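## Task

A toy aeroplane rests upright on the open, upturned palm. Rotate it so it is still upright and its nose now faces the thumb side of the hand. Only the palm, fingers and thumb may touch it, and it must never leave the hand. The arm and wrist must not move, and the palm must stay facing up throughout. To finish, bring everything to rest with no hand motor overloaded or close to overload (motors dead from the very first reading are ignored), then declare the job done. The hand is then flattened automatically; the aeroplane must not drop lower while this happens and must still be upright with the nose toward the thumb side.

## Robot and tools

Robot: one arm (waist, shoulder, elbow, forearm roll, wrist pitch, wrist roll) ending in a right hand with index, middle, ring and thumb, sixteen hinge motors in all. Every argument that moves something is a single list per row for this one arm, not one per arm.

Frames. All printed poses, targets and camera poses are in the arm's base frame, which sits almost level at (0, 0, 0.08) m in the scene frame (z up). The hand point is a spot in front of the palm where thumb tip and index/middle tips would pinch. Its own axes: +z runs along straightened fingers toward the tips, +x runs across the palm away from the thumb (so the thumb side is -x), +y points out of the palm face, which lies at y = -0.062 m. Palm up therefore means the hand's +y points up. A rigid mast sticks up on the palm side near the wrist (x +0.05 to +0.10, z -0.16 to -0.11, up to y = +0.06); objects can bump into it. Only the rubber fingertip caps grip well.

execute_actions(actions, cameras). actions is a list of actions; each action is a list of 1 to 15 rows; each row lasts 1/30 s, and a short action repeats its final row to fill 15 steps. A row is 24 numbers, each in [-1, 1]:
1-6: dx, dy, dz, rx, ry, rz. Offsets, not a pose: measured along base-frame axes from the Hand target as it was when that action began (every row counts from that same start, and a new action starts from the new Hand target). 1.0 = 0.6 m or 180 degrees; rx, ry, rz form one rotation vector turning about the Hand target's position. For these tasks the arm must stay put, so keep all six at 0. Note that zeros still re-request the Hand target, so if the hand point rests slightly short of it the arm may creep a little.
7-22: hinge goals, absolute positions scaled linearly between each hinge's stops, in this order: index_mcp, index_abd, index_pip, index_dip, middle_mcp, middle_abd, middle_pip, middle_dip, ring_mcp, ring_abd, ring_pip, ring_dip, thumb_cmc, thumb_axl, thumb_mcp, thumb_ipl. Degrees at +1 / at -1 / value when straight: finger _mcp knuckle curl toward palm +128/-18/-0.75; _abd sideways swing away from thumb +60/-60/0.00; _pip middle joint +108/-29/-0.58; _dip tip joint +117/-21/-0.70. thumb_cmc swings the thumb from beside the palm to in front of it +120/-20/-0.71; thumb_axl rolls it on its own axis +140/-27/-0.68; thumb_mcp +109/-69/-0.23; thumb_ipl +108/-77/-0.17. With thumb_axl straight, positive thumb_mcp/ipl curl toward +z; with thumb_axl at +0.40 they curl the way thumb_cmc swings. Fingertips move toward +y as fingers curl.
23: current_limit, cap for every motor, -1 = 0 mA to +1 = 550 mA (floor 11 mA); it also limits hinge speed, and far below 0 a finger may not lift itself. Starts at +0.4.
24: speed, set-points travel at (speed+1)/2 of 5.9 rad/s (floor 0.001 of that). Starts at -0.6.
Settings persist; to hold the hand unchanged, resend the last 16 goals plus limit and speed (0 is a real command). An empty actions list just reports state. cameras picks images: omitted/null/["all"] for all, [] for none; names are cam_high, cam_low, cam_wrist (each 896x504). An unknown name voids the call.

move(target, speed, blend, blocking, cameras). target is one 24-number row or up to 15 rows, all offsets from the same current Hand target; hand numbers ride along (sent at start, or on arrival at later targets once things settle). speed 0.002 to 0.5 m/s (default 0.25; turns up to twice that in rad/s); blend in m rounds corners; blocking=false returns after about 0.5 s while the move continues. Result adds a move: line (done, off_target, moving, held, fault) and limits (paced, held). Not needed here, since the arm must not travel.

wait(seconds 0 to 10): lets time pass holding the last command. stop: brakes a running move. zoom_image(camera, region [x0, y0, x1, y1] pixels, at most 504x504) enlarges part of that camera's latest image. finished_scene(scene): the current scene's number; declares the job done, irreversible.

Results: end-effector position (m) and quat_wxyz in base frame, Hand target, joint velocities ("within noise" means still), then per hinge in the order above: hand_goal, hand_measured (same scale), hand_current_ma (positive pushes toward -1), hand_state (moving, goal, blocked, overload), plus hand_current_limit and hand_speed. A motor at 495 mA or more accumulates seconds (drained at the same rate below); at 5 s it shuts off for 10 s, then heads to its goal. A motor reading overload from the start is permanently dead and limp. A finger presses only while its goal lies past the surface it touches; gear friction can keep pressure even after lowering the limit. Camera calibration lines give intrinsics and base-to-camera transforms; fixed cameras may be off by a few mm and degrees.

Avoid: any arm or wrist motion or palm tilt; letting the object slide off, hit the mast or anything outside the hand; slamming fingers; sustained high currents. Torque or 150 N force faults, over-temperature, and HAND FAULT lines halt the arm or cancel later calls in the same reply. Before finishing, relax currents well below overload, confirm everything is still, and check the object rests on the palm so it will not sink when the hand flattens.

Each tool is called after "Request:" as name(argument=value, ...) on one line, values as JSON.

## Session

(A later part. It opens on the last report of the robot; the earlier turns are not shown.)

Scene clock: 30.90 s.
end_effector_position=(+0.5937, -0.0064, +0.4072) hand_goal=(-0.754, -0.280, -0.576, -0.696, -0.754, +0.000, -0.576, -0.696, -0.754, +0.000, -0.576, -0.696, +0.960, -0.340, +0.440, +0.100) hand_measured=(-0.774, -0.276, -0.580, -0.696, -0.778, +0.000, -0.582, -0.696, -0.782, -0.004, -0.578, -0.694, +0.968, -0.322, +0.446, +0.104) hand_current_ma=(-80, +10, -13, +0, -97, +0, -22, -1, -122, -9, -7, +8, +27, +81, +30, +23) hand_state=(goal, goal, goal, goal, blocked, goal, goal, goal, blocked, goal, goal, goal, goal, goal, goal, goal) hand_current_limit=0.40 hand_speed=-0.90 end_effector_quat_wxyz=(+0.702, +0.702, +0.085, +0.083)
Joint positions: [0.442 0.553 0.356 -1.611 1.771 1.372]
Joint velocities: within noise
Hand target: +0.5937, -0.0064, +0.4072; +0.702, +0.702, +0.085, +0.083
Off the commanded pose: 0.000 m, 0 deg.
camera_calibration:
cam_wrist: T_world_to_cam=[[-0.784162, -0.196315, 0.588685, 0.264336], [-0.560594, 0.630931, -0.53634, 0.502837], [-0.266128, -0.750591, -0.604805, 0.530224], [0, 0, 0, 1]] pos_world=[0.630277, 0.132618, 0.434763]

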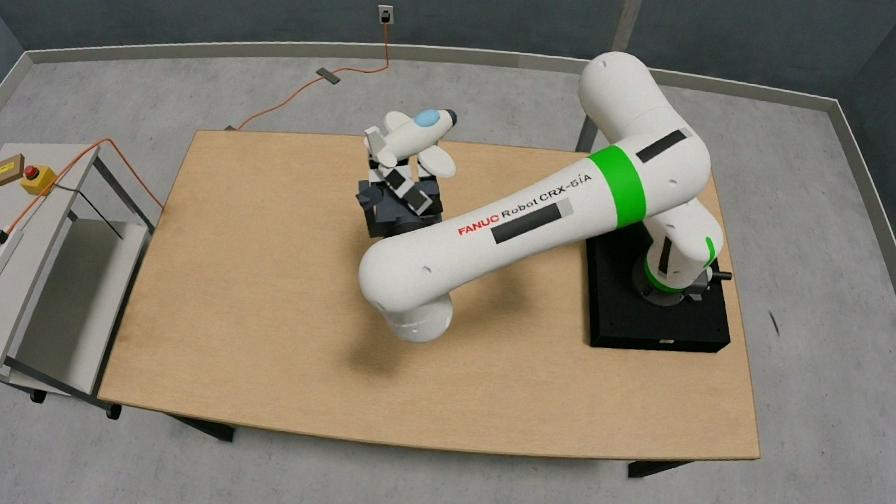

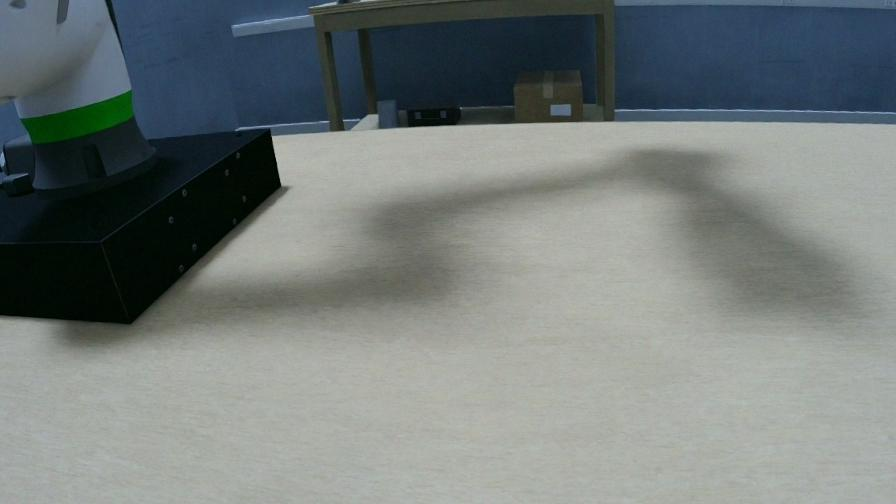

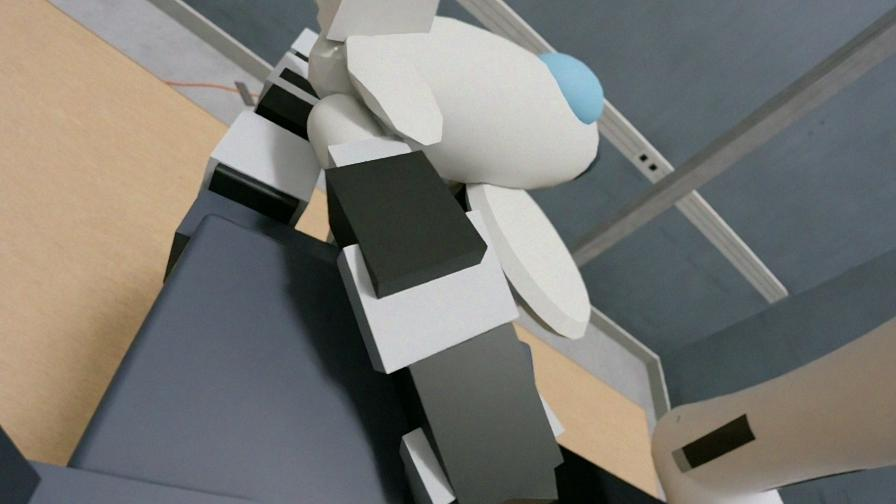

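Request:
execute_actions(actions=[[[0,0,0,0,0,0,-0.754,-0.28,-0.576,-0.696,-0.754,0,-0.576,-0.696,-0.754,0,-0.576,-0.696,0.95,-0.3,0.0,0.0,0.4,-0.85]],[[0,0,0,0,0,0,-0.754,-0.28,-0.576,-0.696,-0.754,0,-0.576,-0.696,-0.754,0,-0.576,-0.696,0.6,-0.68,-0.45,-0.17,0.4,-0.7]],[[0,0,0,0,0,0,-0.754,-0.28,-0.576,-0.696,-0.754,0,-0.576,-0.696,-0.754,0,-0.576,-0.696,-0.3,-0.68,-0.45,-0.17,0.4,-0.7]],[[0,0,0,0,0,0,-0.754,-0.28,-0.576,-0.696,-0.754,0,-0.576,-0.696,-0.754,0,-0.576,-0.696,-0.3,-0.68,-0.45,-0.17,0.4,-0.7]]])

Request:
zoom_image(camera="cam_high", region=[330, 80, 510, 240])

Scene clock: 33.87 s.
end_effector_position=(+0.5937, -0.0064, +0.4072) hand_goal=(-0.754, -0.280, -0.576, -0.696, -0.754, +0.000, -0.576, -0.696, -0.754, +0.000, -0.576, -0.696, -0.300, -0.680, -0.450, -0.170) hand_measured=(-0.774, -0.276, -0.580, -0.696, -0.778, +0.000, -0.582, -0.696, -0.782, -0.004, -0.578, -0.694, -0.308, -0.678, -0.450, -0.168) hand_current_ma=(-82, +9, -15, +0, -102, +1, -23, -1, -121, -9, -7, +8, -29, +9, +3, +7) hand_state=(goal, goal, goal, goal, blocked, goal, goal, goal, blocked, goal, goal, goal, goal, goal, goal, goal) hand_current_limit=0.40 hand_speed=-0.70 end_effector_quat_wxyz=(+0.702, +0.702, +0.085, +0.083)
Joint positions: [0.442 0.553 0.356 -1.611 1.771 1.372]
Joint velocities: within noise
Hand target: +0.5937, -0.0064, +0.4072; +0.702, +0.702, +0.085, +0.083
Off the commanded pose: 0.000 m, 0 deg.
camera_calibration:
cam_wrist: T_world_to_cam=[[-0.784162, -0.196315, 0.588686, 0.264335], [-0.560594, 0.630931, -0.53634, 0.502837], [-0.266128, -0.750591, -0.604805, 0.530224], [0, 0, 0, 1]] pos_world=[0.630277, 0.132618, 0.434763]

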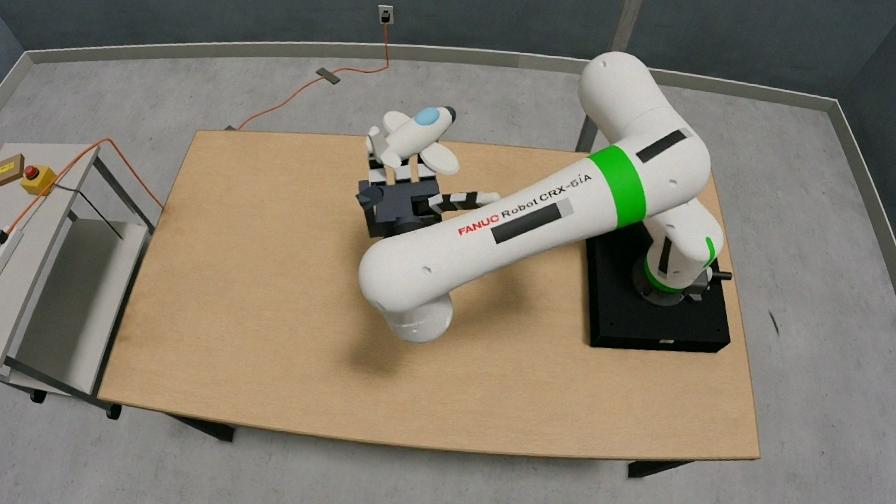

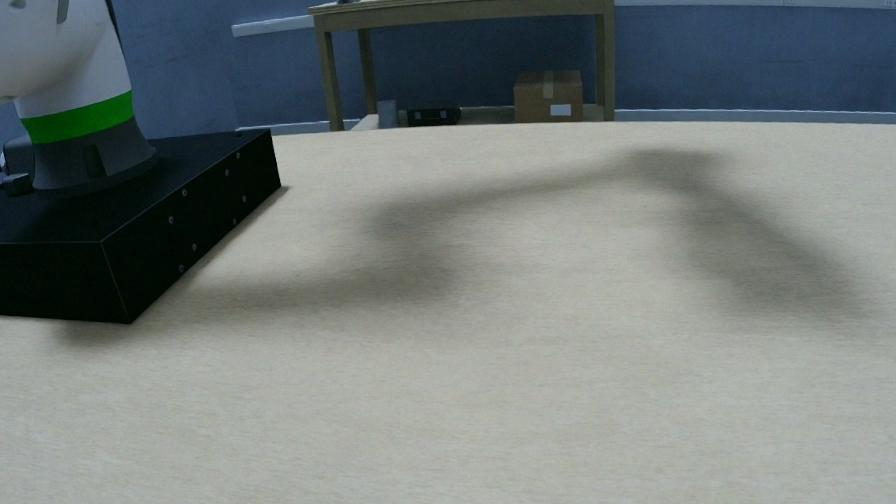

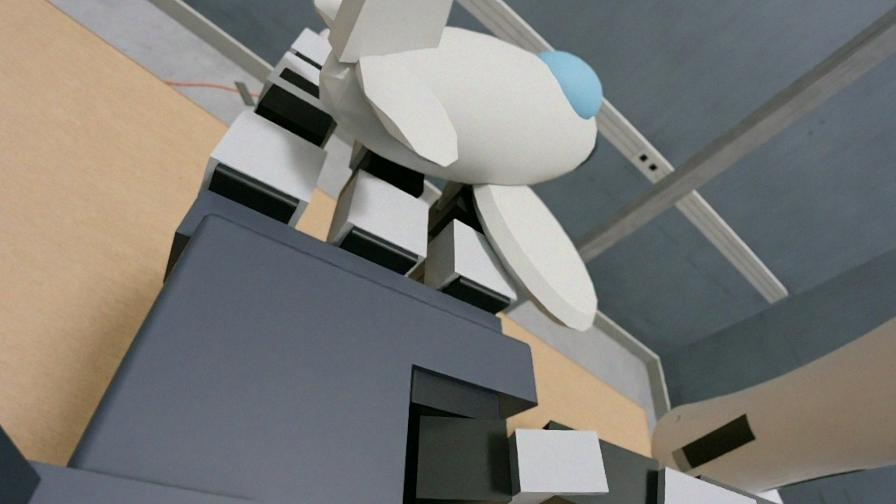

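Scaled by 2.800 from the camera's 896x504 image, which has a finer 1280x720 frame.

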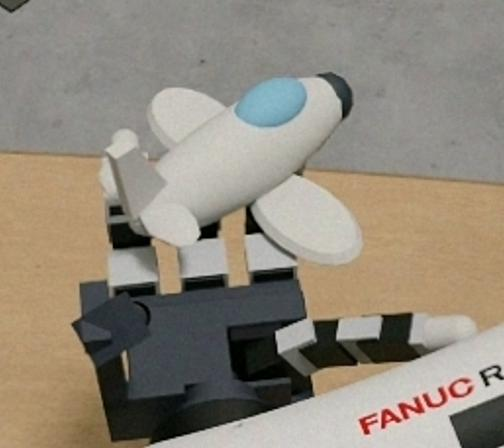

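Request:
execute_actions(actions=[[[0,0,0,0,0,0,-0.754,-0.28,-0.576,-0.696,-0.754,0,-0.576,-0.696,-0.754,0,-0.576,-0.696,-0.4,-0.68,0.3,0.0,0.4,-0.7]],[[0,0,0,0,0,0,-0.754,-0.28,-0.576,-0.696,-0.754,0,-0.576,-0.696,-0.754,0,-0.576,-0.696,-0.4,-0.68,0.5,0.1,0.4,-0.7]]])

Request:
zoom_image(camera="cam_high", region=[330, 80, 510, 240])

Scene clock: 36.07 s.
end_effector_position=(+0.5937, -0.0064, +0.4072) hand_goal=(-0.754, -0.280, -0.576, -0.696, -0.754, +0.000, -0.576, -0.696, -0.754, +0.000, -0.576, -0.696, -0.400, -0.680, +0.500, +0.100) hand_measured=(-0.774, -0.276, -0.580, -0.696, -0.780, +0.000, -0.584, -0.696, -0.782, -0.004, -0.578, -0.694, -0.408, -0.684, +0.500, +0.098) hand_current_ma=(-82, +9, -15, +0, -107, +1, -28, -2, -121, -9, -7, +8, -30, -15, +0, -6) hand_state=(goal, goal, goal, goal, blocked, goal, goal, goal, blocked, goal, goal, goal, goal, goal, goal, goal) hand_current_limit=0.40 hand_speed=-0.70 end_effector_quat_wxyz=(+0.702, +0.702, +0.085, +0.083)
Joint positions: [0.442 0.553 0.356 -1.611 1.771 1.372]
Joint velocities: within noise
Hand target: +0.5937, -0.0064, +0.4072; +0.702, +0.702, +0.085, +0.083
Off the commanded pose: 0.000 m, 0 deg.
camera_calibration:
cam_wrist: T_world_to_cam=[[-0.784162, -0.196316, 0.588686, 0.264336], [-0.560595, 0.63093, -0.53634, 0.502837], [-0.266127, -0.750591, -0.604805, 0.530224], [0, 0, 0, 1]] pos_world=[0.630277, 0.132619, 0.434763]

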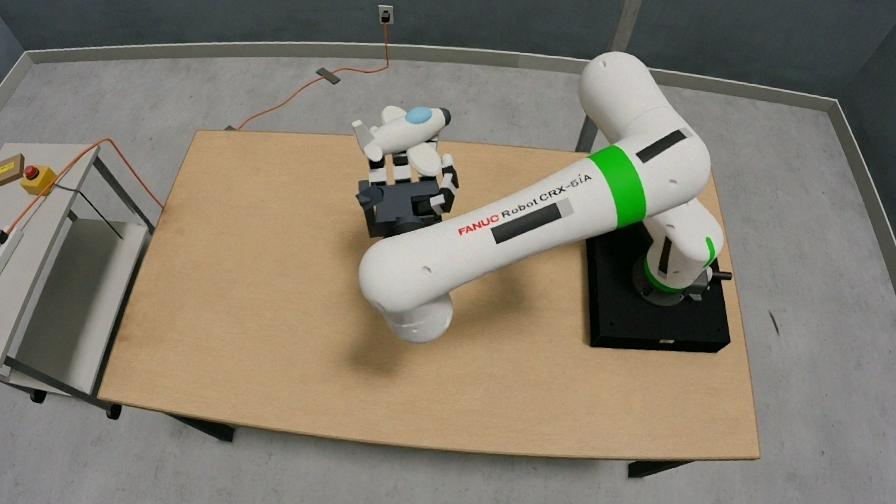

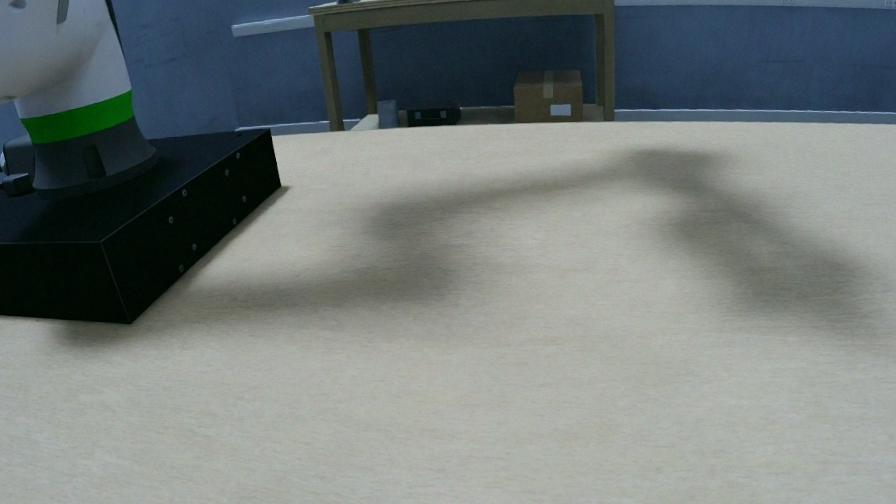

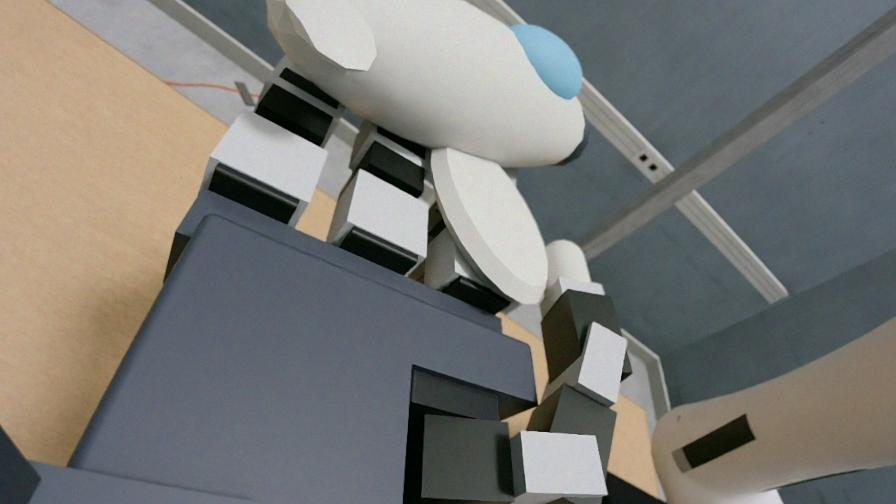

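Scaled by 2.800 from the camera's 896x504 image, which has a finer 1280x720 frame.

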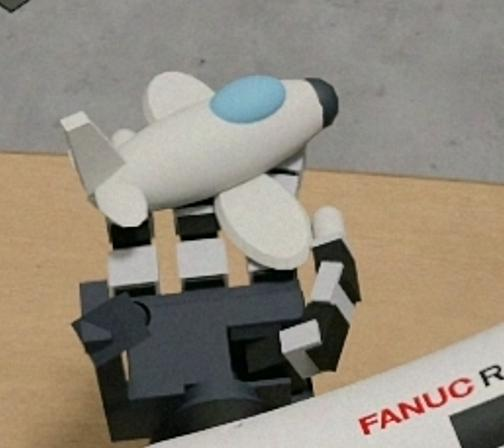

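Request:
execute_actions(actions=[[[0,0,0,0,0,0,-0.754,-0.28,-0.576,-0.696,-0.754,0,-0.576,-0.696,-0.754,0,-0.576,-0.696,-0.32,-0.68,0.55,0.1,0.4,-0.87]]])

Request:
zoom_image(camera="cam_high", region=[330, 80, 510, 240])

Request:
execute_actions(actions=[[[0,0,0,0,0,0,-0.754,-0.28,-0.576,-0.696,-0.754,0,-0.576,-0.696,-0.754,0,-0.576,-0.696,-0.24,-0.68,0.55,0.1,0.4,-0.87]]])

Request:
zoom_image(camera="cam_high", region=[330, 80, 510, 240])

Scene clock: 36.97 s.
end_effector_position=(+0.5937, -0.0064, +0.4072) hand_goal=(-0.754, -0.280, -0.576, -0.696, -0.754, +0.000, -0.576, -0.696, -0.754, +0.000, -0.576, -0.696, -0.320, -0.680, +0.550, +0.100) hand_measured=(-0.774, -0.276, -0.580, -0.696, -0.780, +0.000, -0.584, -0.696, -0.782, -0.004, -0.578, -0.694, -0.336, -0.684, +0.550, +0.098) hand_current_ma=(-82, +9, -15, +0, -108, +1, -28, -2, -121, -9, -7, +8, -60, -16, -3, -6) hand_state=(goal, goal, goal, goal, blocked, goal, goal, goal, blocked, goal, goal, goal, goal, goal, goal, goal) hand_current_limit=0.40 hand_speed=-0.87 end_effector_quat_wxyz=(+0.702, +0.702, +0.085, +0.083)
Joint positions: [0.442 0.553 0.356 -1.611 1.771 1.372]
Joint velocities: within noise
Hand target: +0.5937, -0.0064, +0.4072; +0.702, +0.702, +0.085, +0.083
Off the commanded pose: 0.000 m, 0 deg.
camera_calibration:
cam_wrist: T_world_to_cam=[[-0.784162, -0.196316, 0.588685, 0.264336], [-0.560595, 0.63093, -0.53634, 0.502837], [-0.266127, -0.750591, -0.604805, 0.530224], [0, 0, 0, 1]] pos_world=[0.630277, 0.132619, 0.434763]

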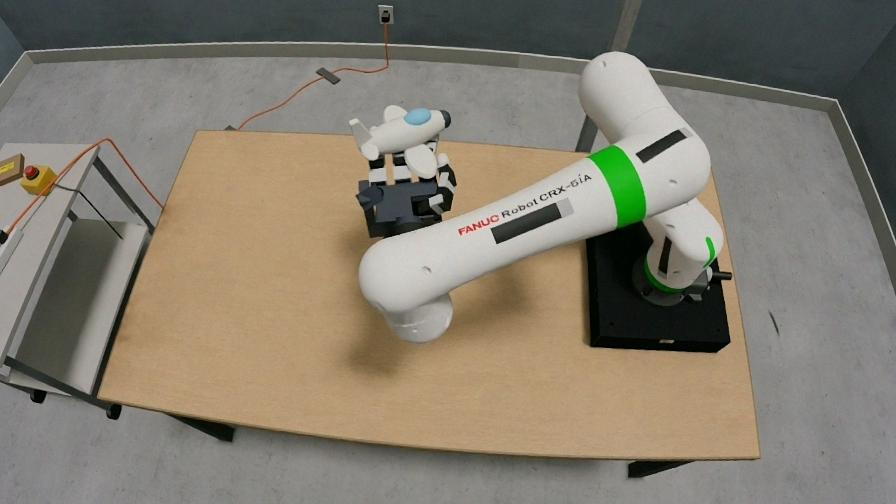

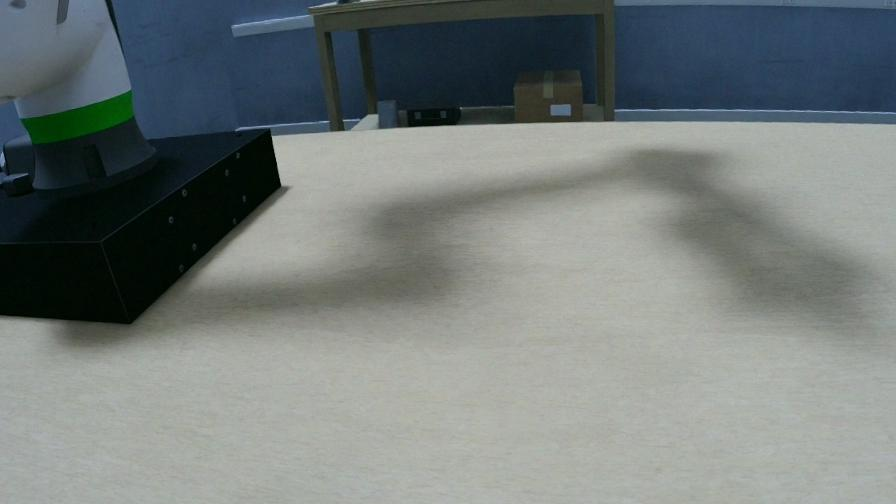

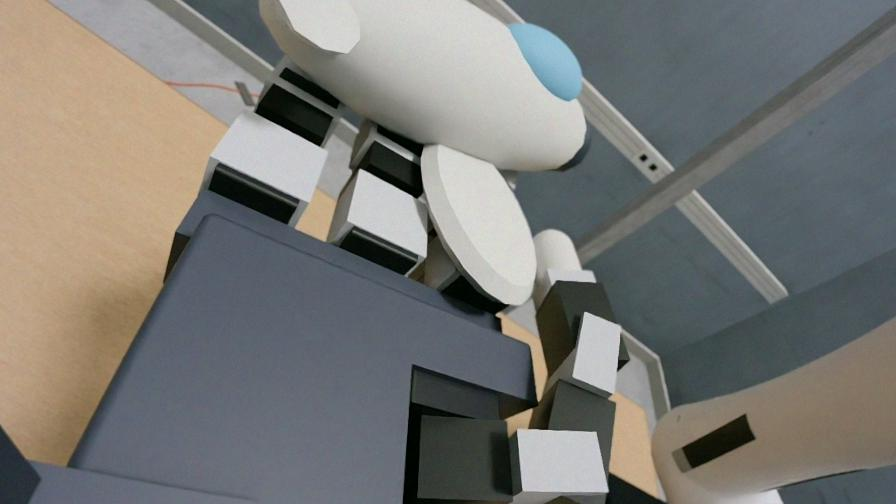

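Scaled by 2.800 from the camera's 896x504 image, which has a finer 1280x720 frame.

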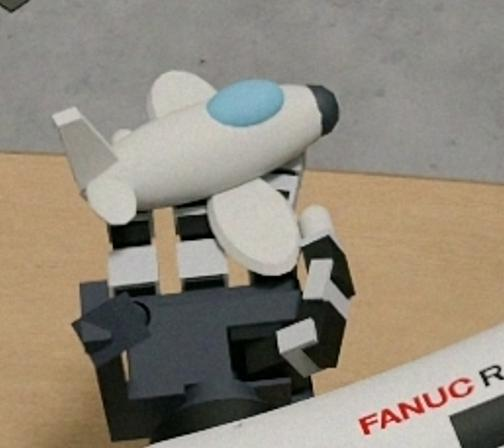

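Scene clock: 37.67 s.
end_effector_position=(+0.5937, -0.0064, +0.4072) hand_goal=(-0.754, -0.280, -0.576, -0.696, -0.754, +0.000, -0.576, -0.696, -0.754, +0.000, -0.576, -0.696, -0.240, -0.680, +0.550, +0.100) hand_measured=(-0.774, -0.276, -0.580, -0.696, -0.780, +0.000, -0.584, -0.696, -0.782, -0.004, -0.578, -0.694, -0.254, -0.684, +0.552, +0.098) hand_current_ma=(-82, +9, -15, +0, -108, +1, -28, -2, -121, -9, -7, +8, -55, -17, +4, -5) hand_state=(goal, goal, goal, goal, blocked, goal, goal, goal, blocked, goal, goal, goal, goal, goal, goal, goal) hand_current_limit=0.40 hand_speed=-0.87 end_effector_quat_wxyz=(+0.702, +0.702, +0.085, +0.083)
Joint positions: [0.442 0.553 0.356 -1.611 1.771 1.372]
Joint velocities: within noise
Hand target: +0.5937, -0.0064, +0.4072; +0.702, +0.702, +0.085, +0.083
Off the commanded pose: 0.000 m, 0 deg.
camera_calibration:
cam_wrist: T_world_to_cam=[[-0.784162, -0.196316, 0.588686, 0.264335], [-0.560595, 0.63093, -0.53634, 0.502837], [-0.266128, -0.750591, -0.604805, 0.530224], [0, 0, 0, 1]] pos_world=[0.630277, 0.132619, 0.434763]

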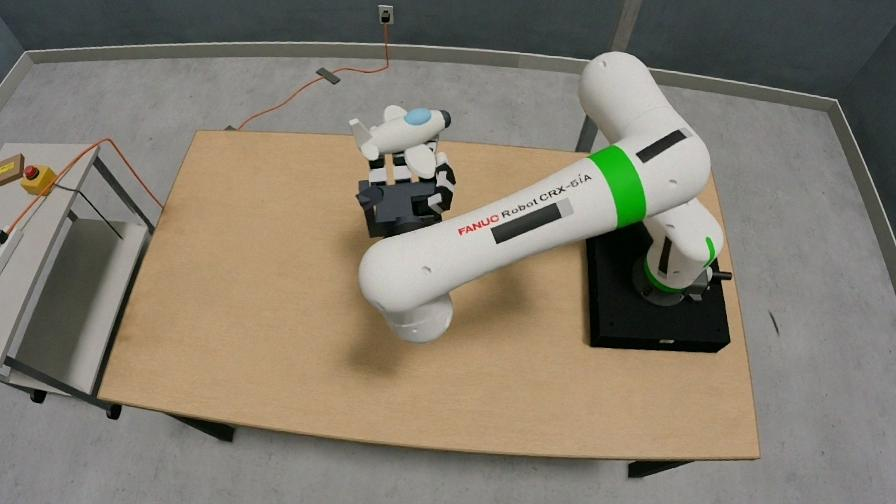

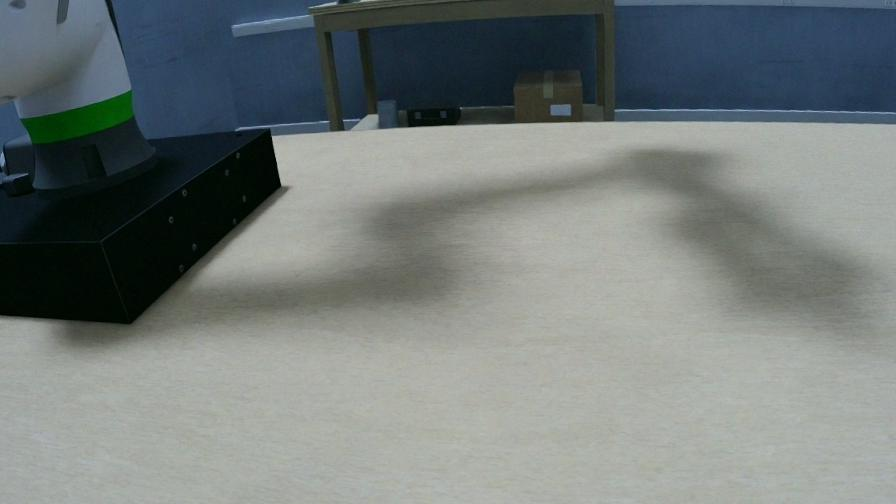

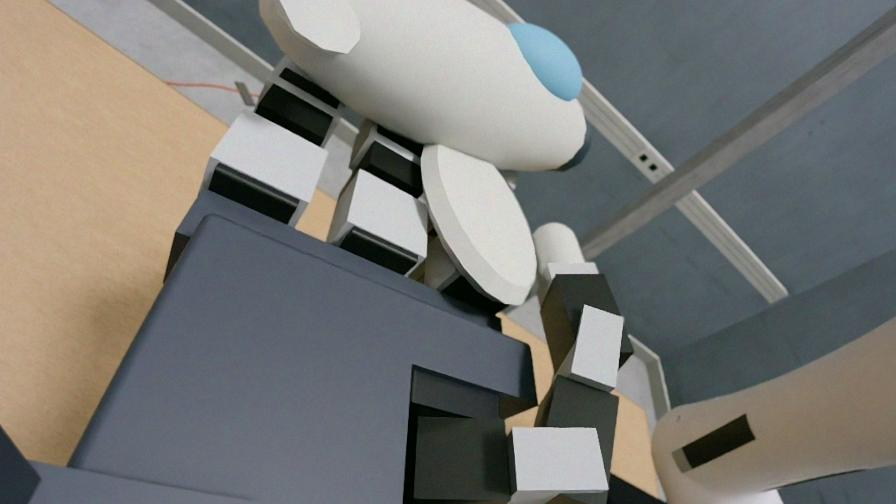

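Scaled by 2.800 from the camera's 896x504 image, which has a finer 1280x720 frame.

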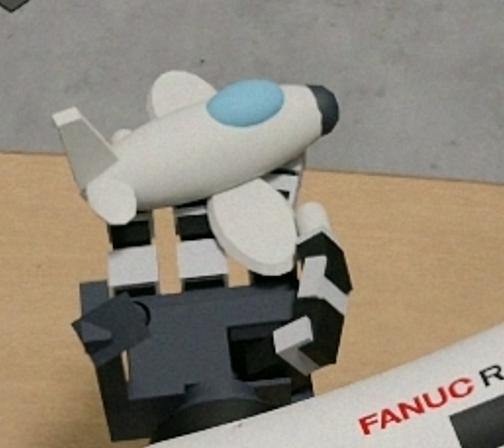

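Request:
execute_actions(actions=[], cameras=["cam_high","cam_low"])

Request:
zoom_image(camera="cam_high", region=[330, 80, 510, 240])

Scene clock: 38.20 s.
end_effector_position=(+0.5937, -0.0064, +0.4072) hand_goal=(-0.754, -0.280, -0.576, -0.696, -0.754, +0.000, -0.576, -0.696, -0.754, +0.000, -0.576, -0.696, -0.240, -0.680, +0.550, +0.100) hand_measured=(-0.774, -0.276, -0.580, -0.696, -0.780, +0.000, -0.584, -0.696, -0.782, -0.004, -0.578, -0.694, -0.254, -0.684, +0.552, +0.098) hand_current_ma=(-82, +9, -15, +0, -108, +1, -28, -2, -121, -9, -7, +8, -55, -17, +4, -5) hand_state=(goal, goal, goal, goal, blocked, goal, goal, goal, blocked, goal, goal, goal, goal, goal, goal, goal) hand_current_limit=0.40 hand_speed=-0.87 end_effector_quat_wxyz=(+0.702, +0.702, +0.085, +0.083)
Joint positions: [0.442 0.553 0.356 -1.611 1.771 1.372]
Joint velocities: within noise
Hand target: +0.5937, -0.0064, +0.4072; +0.702, +0.702, +0.085, +0.083
Off the commanded pose: 0.000 m, 0 deg.
Images, in order (width x height): cam_high 896x504, cam_low 896x504.

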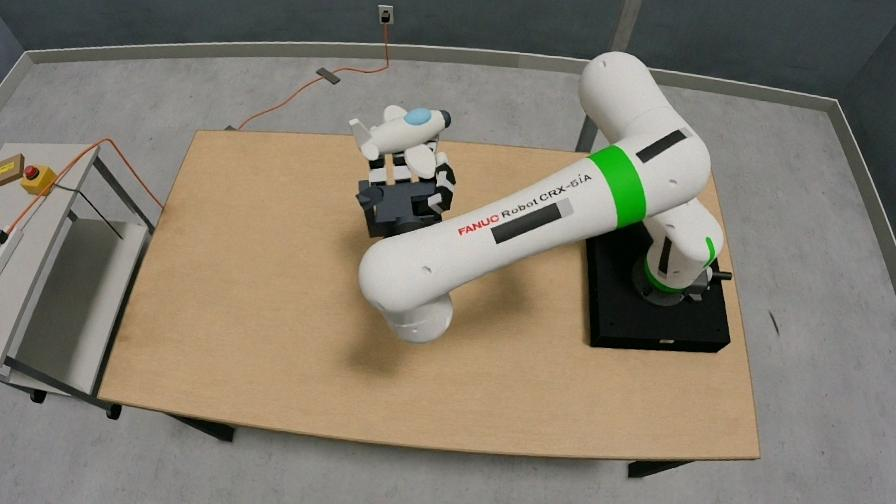

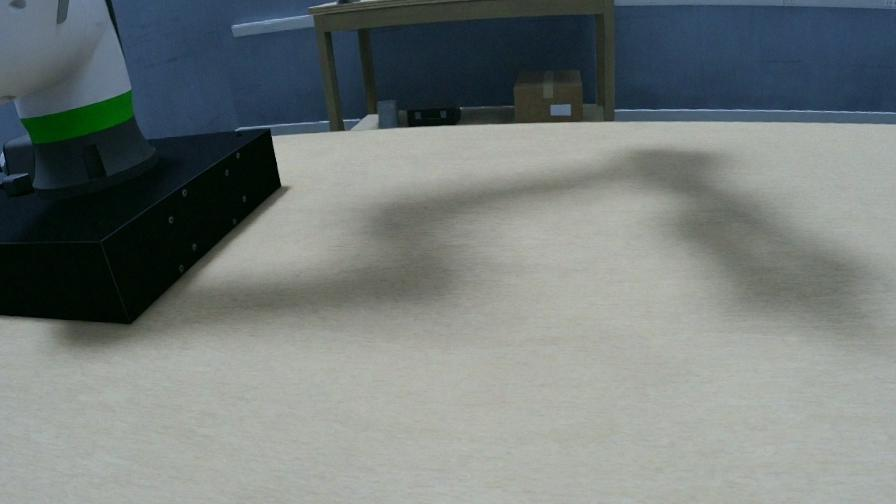

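Scaled by 2.800 from the camera's 896x504 image, which has a finer 1280x720 frame.

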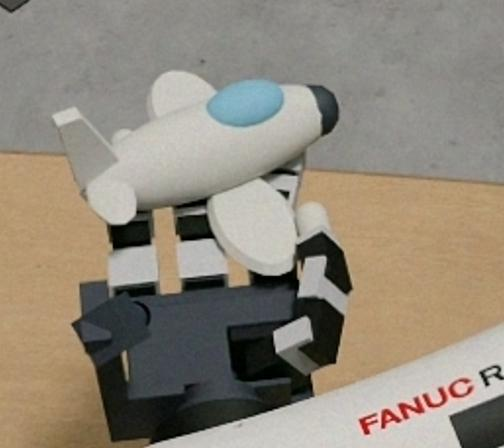

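Request:
execute_actions(actions=[[[0,0,0,0,0,0,-0.754,-0.28,-0.576,-0.696,-0.754,0,-0.576,-0.696,-0.754,0,-0.576,-0.696,-0.34,-0.68,0.55,0.1,0.4,-0.87]],[[0,0,0,0,0,0,-0.754,-0.28,-0.576,-0.696,-0.754,0,-0.576,-0.696,-0.754,0,-0.576,-0.696,-0.34,-0.68,0.55,0.3,0.4,-0.87]]], cameras=["cam_high"])

Request:
zoom_image(camera="cam_high", region=[330, 80, 510, 240])

Request:
execute_actions(actions=[[[0,0,0,0,0,0,-0.754,-0.28,-0.576,-0.696,-0.754,0,-0.576,-0.696,-0.754,0,-0.576,-0.696,-0.34,-0.68,0.55,0.5,0.4,-0.87]]], cameras=["cam_high"])

Request:
zoom_image(camera="cam_high", region=[330, 80, 510, 240])

Scene clock: 40.27 s.
end_effector_position=(+0.5937, -0.0064, +0.4072) hand_goal=(-0.754, -0.280, -0.576, -0.696, -0.754, +0.000, -0.576, -0.696, -0.754, +0.000, -0.576, -0.696, -0.340, -0.680, +0.550, +0.300) hand_measured=(-0.774, -0.276, -0.580, -0.696, -0.780, +0.000, -0.584, -0.696, -0.782, -0.004, -0.578, -0.694, -0.344, -0.682, +0.526, +0.266) hand_current_ma=(-82, +9, -15, +0, -113, +1, -28, -2, -121, -9, -7, +8, -11, -8, -130, -195) hand_state=(goal, goal, goal, goal, blocked, goal, goal, goal, blocked, goal, goal, goal, goal, goal, blocked, blocked) hand_current_limit=0.40 hand_speed=-0.87 end_effector_quat_wxyz=(+0.702, +0.702, +0.085, +0.083)
Joint positions: [0.442 0.553 0.356 -1.611 1.771 1.372]
Joint velocities: within noise
Hand target: +0.5937, -0.0064, +0.4072; +0.702, +0.702, +0.085, +0.083
Off the commanded pose: 0.000 m, 0 deg.
Images, in order (width x height): cam_high 896x504.

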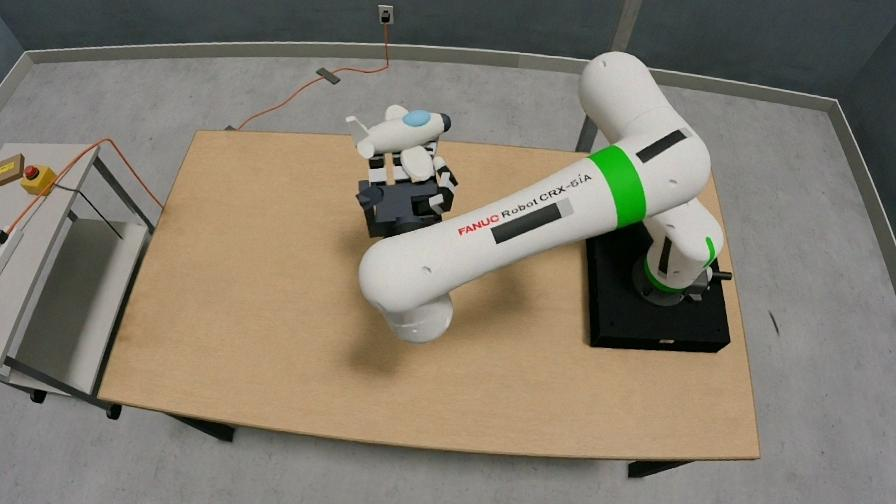

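Scaled by 2.800 from the camera's 896x504 image, which has a finer 1280x720 frame.

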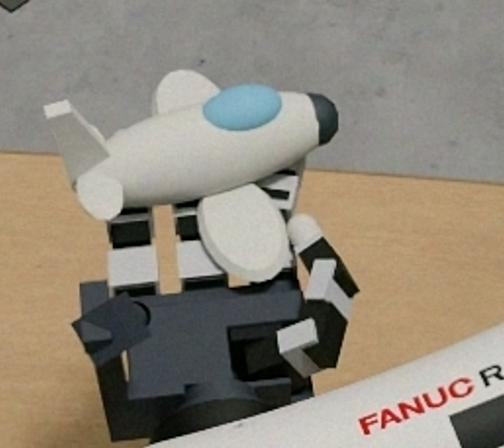

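Scene clock: 40.97 s.
end_effector_position=(+0.5937, -0.0064, +0.4072) hand_goal=(-0.754, -0.280, -0.576, -0.696, -0.754, +0.000, -0.576, -0.696, -0.754, +0.000, -0.576, -0.696, -0.340, -0.680, +0.550, +0.500) hand_measured=(-0.774, -0.276, -0.580, -0.696, -0.780, +0.000, -0.584, -0.696, -0.782, -0.004, -0.578, -0.694, -0.342, -0.676, +0.500, +0.326) hand_current_ma=(-82, +9, -15, +0, -113, +1, -28, -2, -121, -9, -7, +8, -7, +17, -287, -382) hand_state=(goal, goal, goal, goal, blocked, goal, goal, goal, blocked, goal, goal, goal, goal, goal, blocked, blocked) hand_current_limit=0.40 hand_speed=-0.87 end_effector_quat_wxyz=(+0.702, +0.702, +0.085, +0.083)
Joint positions: [0.442 0.553 0.356 -1.611 1.771 1.372]
Joint velocities: within noise
Hand target: +0.5937, -0.0064, +0.4072; +0.702, +0.702, +0.085, +0.083
Off the commanded pose: 0.000 m, 0 deg.
Images, in order (width x height): cam_high 896x504.

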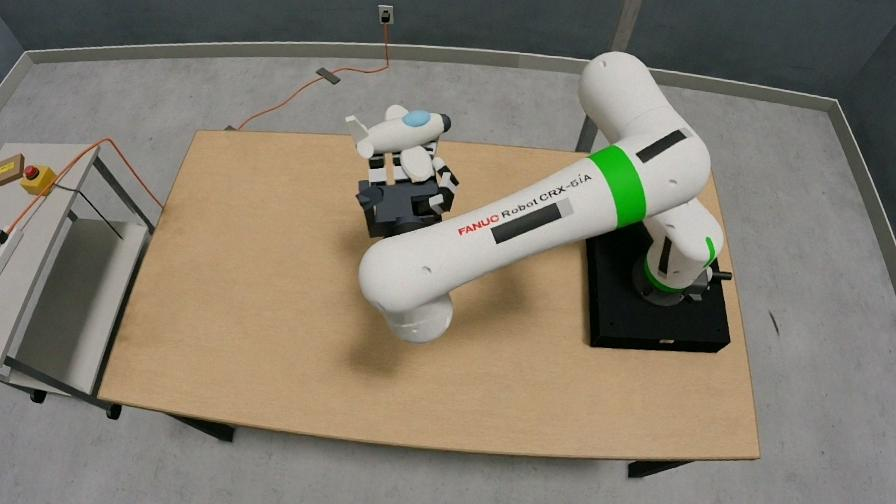

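Scaled by 2.800 from the camera's 896x504 image, which has a finer 1280x720 frame.

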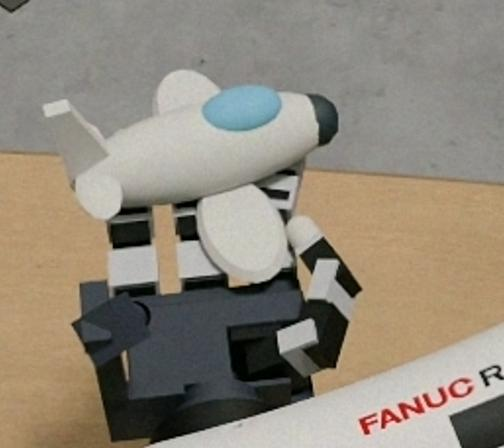

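Request:
execute_actions(actions=[[[0,0,0,0,0,0,-0.754,-0.28,-0.576,-0.696,-0.754,0,-0.576,-0.696,-0.754,0,-0.576,-0.696,-0.34,-0.68,0.5,0.28,0.4,-0.87]],[[0,0,0,0,0,0,-0.754,-0.28,-0.576,-0.696,-0.754,0,-0.576,-0.696,-0.754,0,-0.576,-0.696,-0.28,-0.68,0.5,0.28,0.4,-0.87]],[[0,0,0,0,0,0,-0.754,-0.28,-0.576,-0.696,-0.754,0,-0.576,-0.696,-0.754,0,-0.576,-0.696,-0.28,-0.68,0.52,0.5,0.4,-0.87]]], cameras=["cam_high"])

Request:
zoom_image(camera="cam_high", region=[330, 80, 510, 240])

Scene clock: 43.57 s.
end_effector_position=(+0.5937, -0.0064, +0.4072) hand_goal=(-0.754, -0.280, -0.576, -0.696, -0.754, +0.000, -0.576, -0.696, -0.754, +0.000, -0.576, -0.696, -0.280, -0.680, +0.520, +0.500) hand_measured=(-0.774, -0.276, -0.580, -0.696, -0.780, +0.000, -0.584, -0.696, -0.782, -0.004, -0.578, -0.694, -0.276, -0.660, +0.470, +0.438) hand_current_ma=(-82, +9, -15, +0, -113, +1, -28, -2, -121, -9, -7, +8, +11, +95, -285, -374) hand_state=(goal, goal, goal, goal, blocked, goal, goal, goal, blocked, goal, goal, goal, goal, goal, blocked, blocked) hand_current_limit=0.40 hand_speed=-0.87 end_effector_quat_wxyz=(+0.702, +0.702, +0.085, +0.083)
Joint positions: [0.442 0.553 0.356 -1.611 1.771 1.372]
Joint velocities: within noise
Hand target: +0.5937, -0.0064, +0.4072; +0.702, +0.702, +0.085, +0.083
Off the commanded pose: 0.000 m, 0 deg.
Images, in order (width x height): cam_high 896x504.

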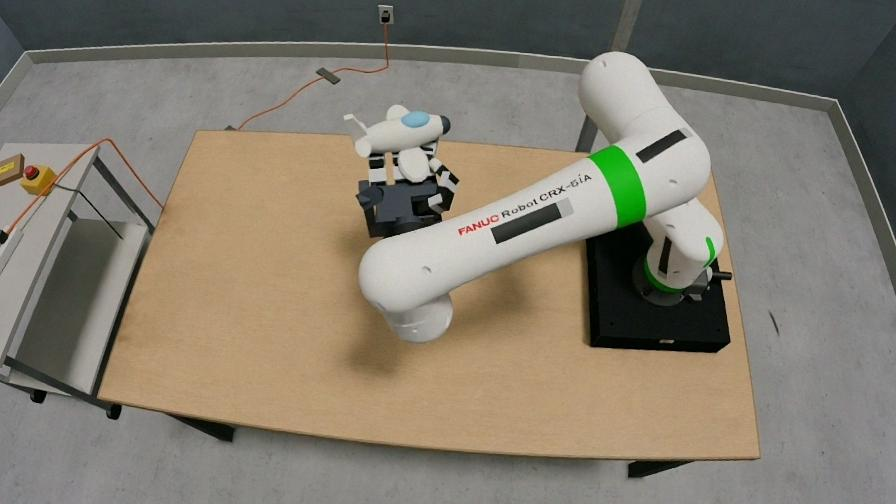

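Scaled by 2.800 from the camera's 896x504 image, which has a finer 1280x720 frame.

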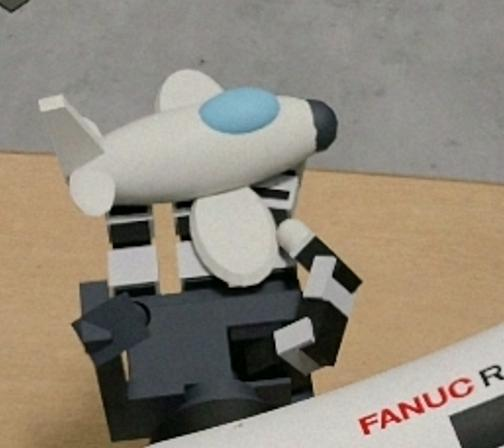

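Good. Once more, riding slightly higher.

Request:
execute_actions(actions=[[[0,0,0,0,0,0,-0.754,-0.28,-0.576,-0.696,-0.754,0,-0.576,-0.696,-0.754,0,-0.576,-0.696,-0.27,-0.68,0.47,0.4,0.4,-0.87]],[[0,0,0,0,0,0,-0.754,-0.28,-0.576,-0.696,-0.754,0,-0.576,-0.696,-0.754,0,-0.576,-0.696,-0.22,-0.68,0.47,0.4,0.4,-0.87]],[[0,0,0,0,0,0,-0.754,-0.28,-0.576,-0.696,-0.754,0,-0.576,-0.696,-0.754,0,-0.576,-0.696,-0.22,-0.68,0.48,0.58,0.4,-0.87]]], cameras=["cam_high"])

Request:
zoom_image(camera="cam_high", region=[330, 80, 510, 240])

Scene clock: 45.73 s.
end_effector_position=(+0.5937, -0.0064, +0.4072) hand_goal=(-0.754, -0.280, -0.576, -0.696, -0.754, +0.000, -0.576, -0.696, -0.754, +0.000, -0.576, -0.696, -0.220, -0.680, +0.480, +0.580) hand_measured=(-0.774, -0.276, -0.580, -0.696, -0.780, +0.000, -0.584, -0.696, -0.782, -0.004, -0.578, -0.694, -0.218, -0.662, +0.440, +0.522) hand_current_ma=(-82, +9, -15, +0, -113, +1, -28, -2, -121, -9, -7, +8, +5, +87, -223, -346) hand_state=(goal, goal, goal, goal, blocked, goal, goal, goal, blocked, goal, goal, goal, goal, goal, blocked, blocked) hand_current_limit=0.40 hand_speed=-0.87 end_effector_quat_wxyz=(+0.702, +0.702, +0.085, +0.083)
Joint positions: [0.442 0.553 0.356 -1.611 1.771 1.372]
Joint velocities: within noise
Hand target: +0.5937, -0.0064, +0.4072; +0.702, +0.702, +0.085, +0.083
Off the commanded pose: 0.000 m, 0 deg.
Images, in order (width x height): cam_high 896x504.

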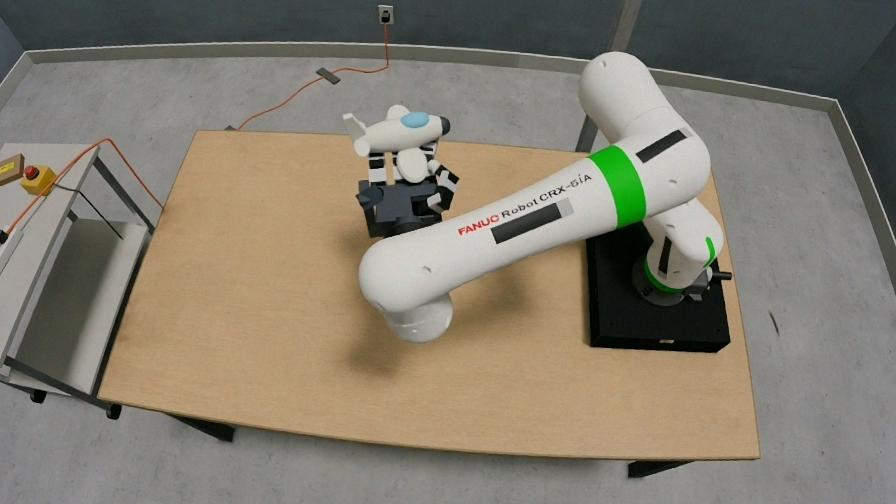

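Scaled by 2.800 from the camera's 896x504 image, which has a finer 1280x720 frame.

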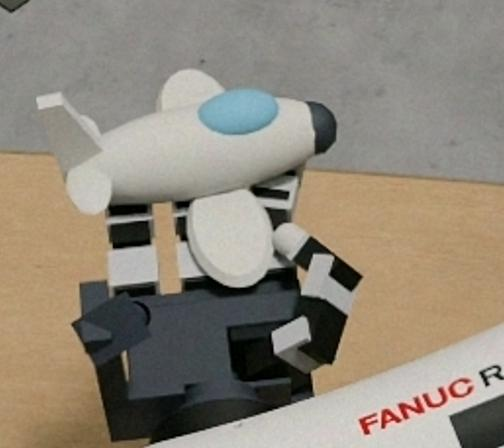

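Request:
execute_actions(actions=[[[0,0,0,0,0,0,-0.754,-0.28,-0.576,-0.696,-0.754,0,-0.576,-0.696,-0.754,0,-0.576,-0.696,-0.18,-0.68,0.46,0.6,0.4,-0.87]],[[0,0,0,0,0,0,-0.754,-0.28,-0.576,-0.696,-0.754,0,-0.576,-0.696,-0.754,0,-0.576,-0.696,-0.18,-0.68,0.48,0.7,0.4,-0.87]]], cameras=["cam_high"])

Request:
zoom_image(camera="cam_high", region=[330, 80, 510, 240])

Scene clock: 47.07 s.
end_effector_position=(+0.5937, -0.0064, +0.4072) hand_goal=(-0.754, -0.280, -0.576, -0.696, -0.754, +0.000, -0.576, -0.696, -0.754, +0.000, -0.576, -0.696, -0.180, -0.680, +0.480, +0.700) hand_measured=(-0.774, -0.276, -0.580, -0.696, -0.780, +0.000, -0.584, -0.696, -0.782, -0.004, -0.578, -0.694, -0.178, -0.662, +0.430, +0.562) hand_current_ma=(-82, +9, -15, +0, -113, +1, -28, -2, -121, -9, -7, +8, +4, +87, -280, -385) hand_state=(goal, goal, goal, goal, blocked, goal, goal, goal, blocked, goal, goal, goal, goal, goal, blocked, blocked) hand_current_limit=0.40 hand_speed=-0.87 end_effector_quat_wxyz=(+0.702, +0.702, +0.085, +0.083)
Joint positions: [0.442 0.553 0.356 -1.611 1.771 1.372]
Joint velocities: within noise
Hand target: +0.5937, -0.0064, +0.4072; +0.702, +0.702, +0.085, +0.083
Off the commanded pose: 0.000 m, 0 deg.
Images, in order (width x height): cam_high 896x504.

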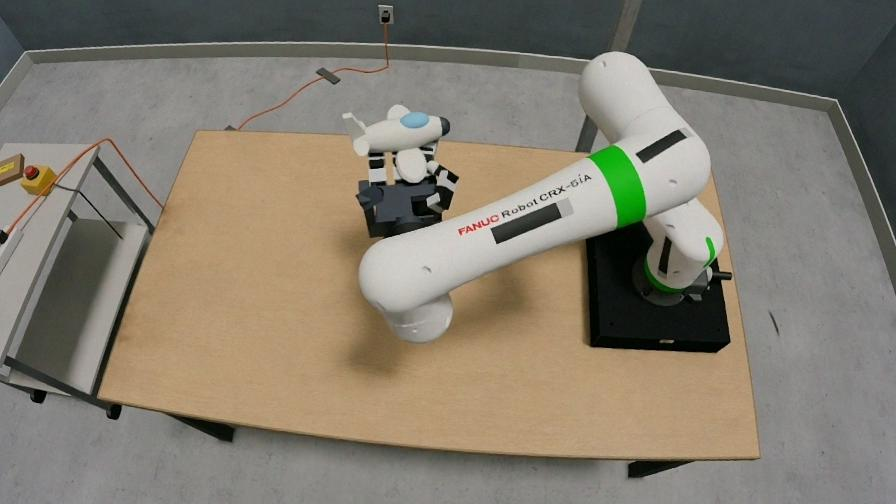

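Scaled by 2.800 from the camera's 896x504 image, which has a finer 1280x720 frame.

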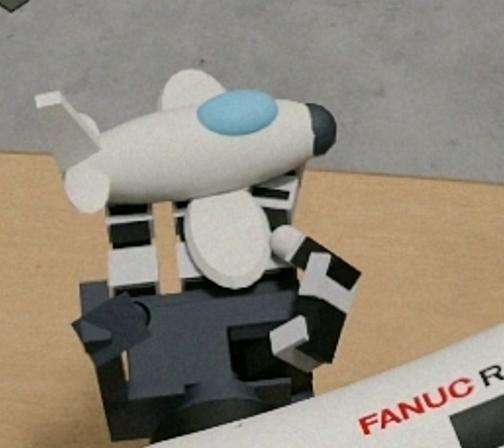

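Request:
execute_actions(actions=[[[0,0,0,0,0,0,-0.754,-0.28,-0.576,-0.696,-0.754,0,-0.576,-0.696,-0.754,0,-0.576,-0.696,-0.18,-0.68,0.4,0.2,0.4,-0.85]],[[0,0,0,0,0,0,-0.754,-0.28,-0.576,-0.696,-0.754,0,-0.576,-0.696,-0.754,0,-0.576,-0.696,-0.18,-0.68,0.2,-0.1,0.4,-0.85]],[[0,0,0,0,0,0,-0.754,-0.15,-0.576,-0.696,-0.754,0,-0.576,-0.696,-0.754,0,-0.576,-0.696,-0.18,-0.68,-0.16,-0.1,0.4,-0.85]]], cameras=["cam_high"])

Request:
zoom_image(camera="cam_high", region=[330, 80, 510, 240])

Scene clock: 50.20 s.
end_effector_position=(+0.5937, -0.0064, +0.4072) hand_goal=(-0.754, -0.150, -0.576, -0.696, -0.754, +0.000, -0.576, -0.696, -0.754, +0.000, -0.576, -0.696, -0.180, -0.680, -0.160, -0.100) hand_measured=(-0.774, -0.154, -0.580, -0.696, -0.780, +0.000, -0.584, -0.696, -0.782, -0.004, -0.578, -0.694, -0.188, -0.682, -0.156, -0.098) hand_current_ma=(-82, -9, -15, +0, -113, +1, -28, -2, -121, -9, -7, +8, -26, -8, +16, +11) hand_state=(goal, goal, goal, goal, blocked, goal, goal, goal, blocked, goal, goal, goal, goal, goal, goal, goal) hand_current_limit=0.40 hand_speed=-0.85 end_effector_quat_wxyz=(+0.702, +0.702, +0.085, +0.083)
Joint positions: [0.442 0.553 0.356 -1.611 1.771 1.372]
Joint velocities: within noise
Hand target: +0.5937, -0.0064, +0.4072; +0.702, +0.702, +0.085, +0.083
Off the commanded pose: 0.000 m, 0 deg.
Images, in order (width x height): cam_high 896x504.

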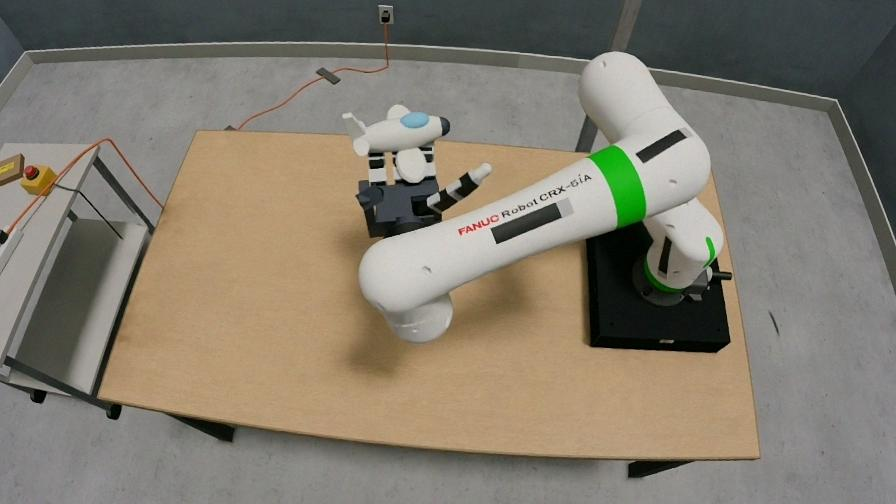

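Scaled by 2.800 from the camera's 896x504 image, which has a finer 1280x720 frame.

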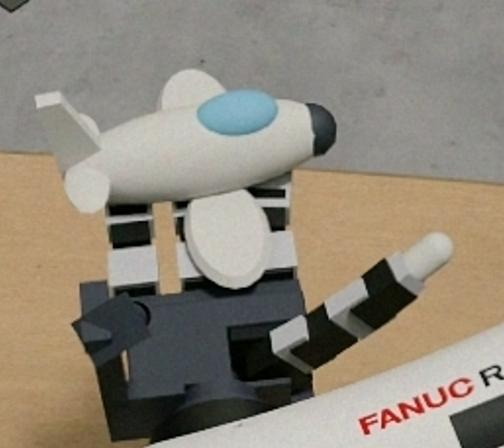

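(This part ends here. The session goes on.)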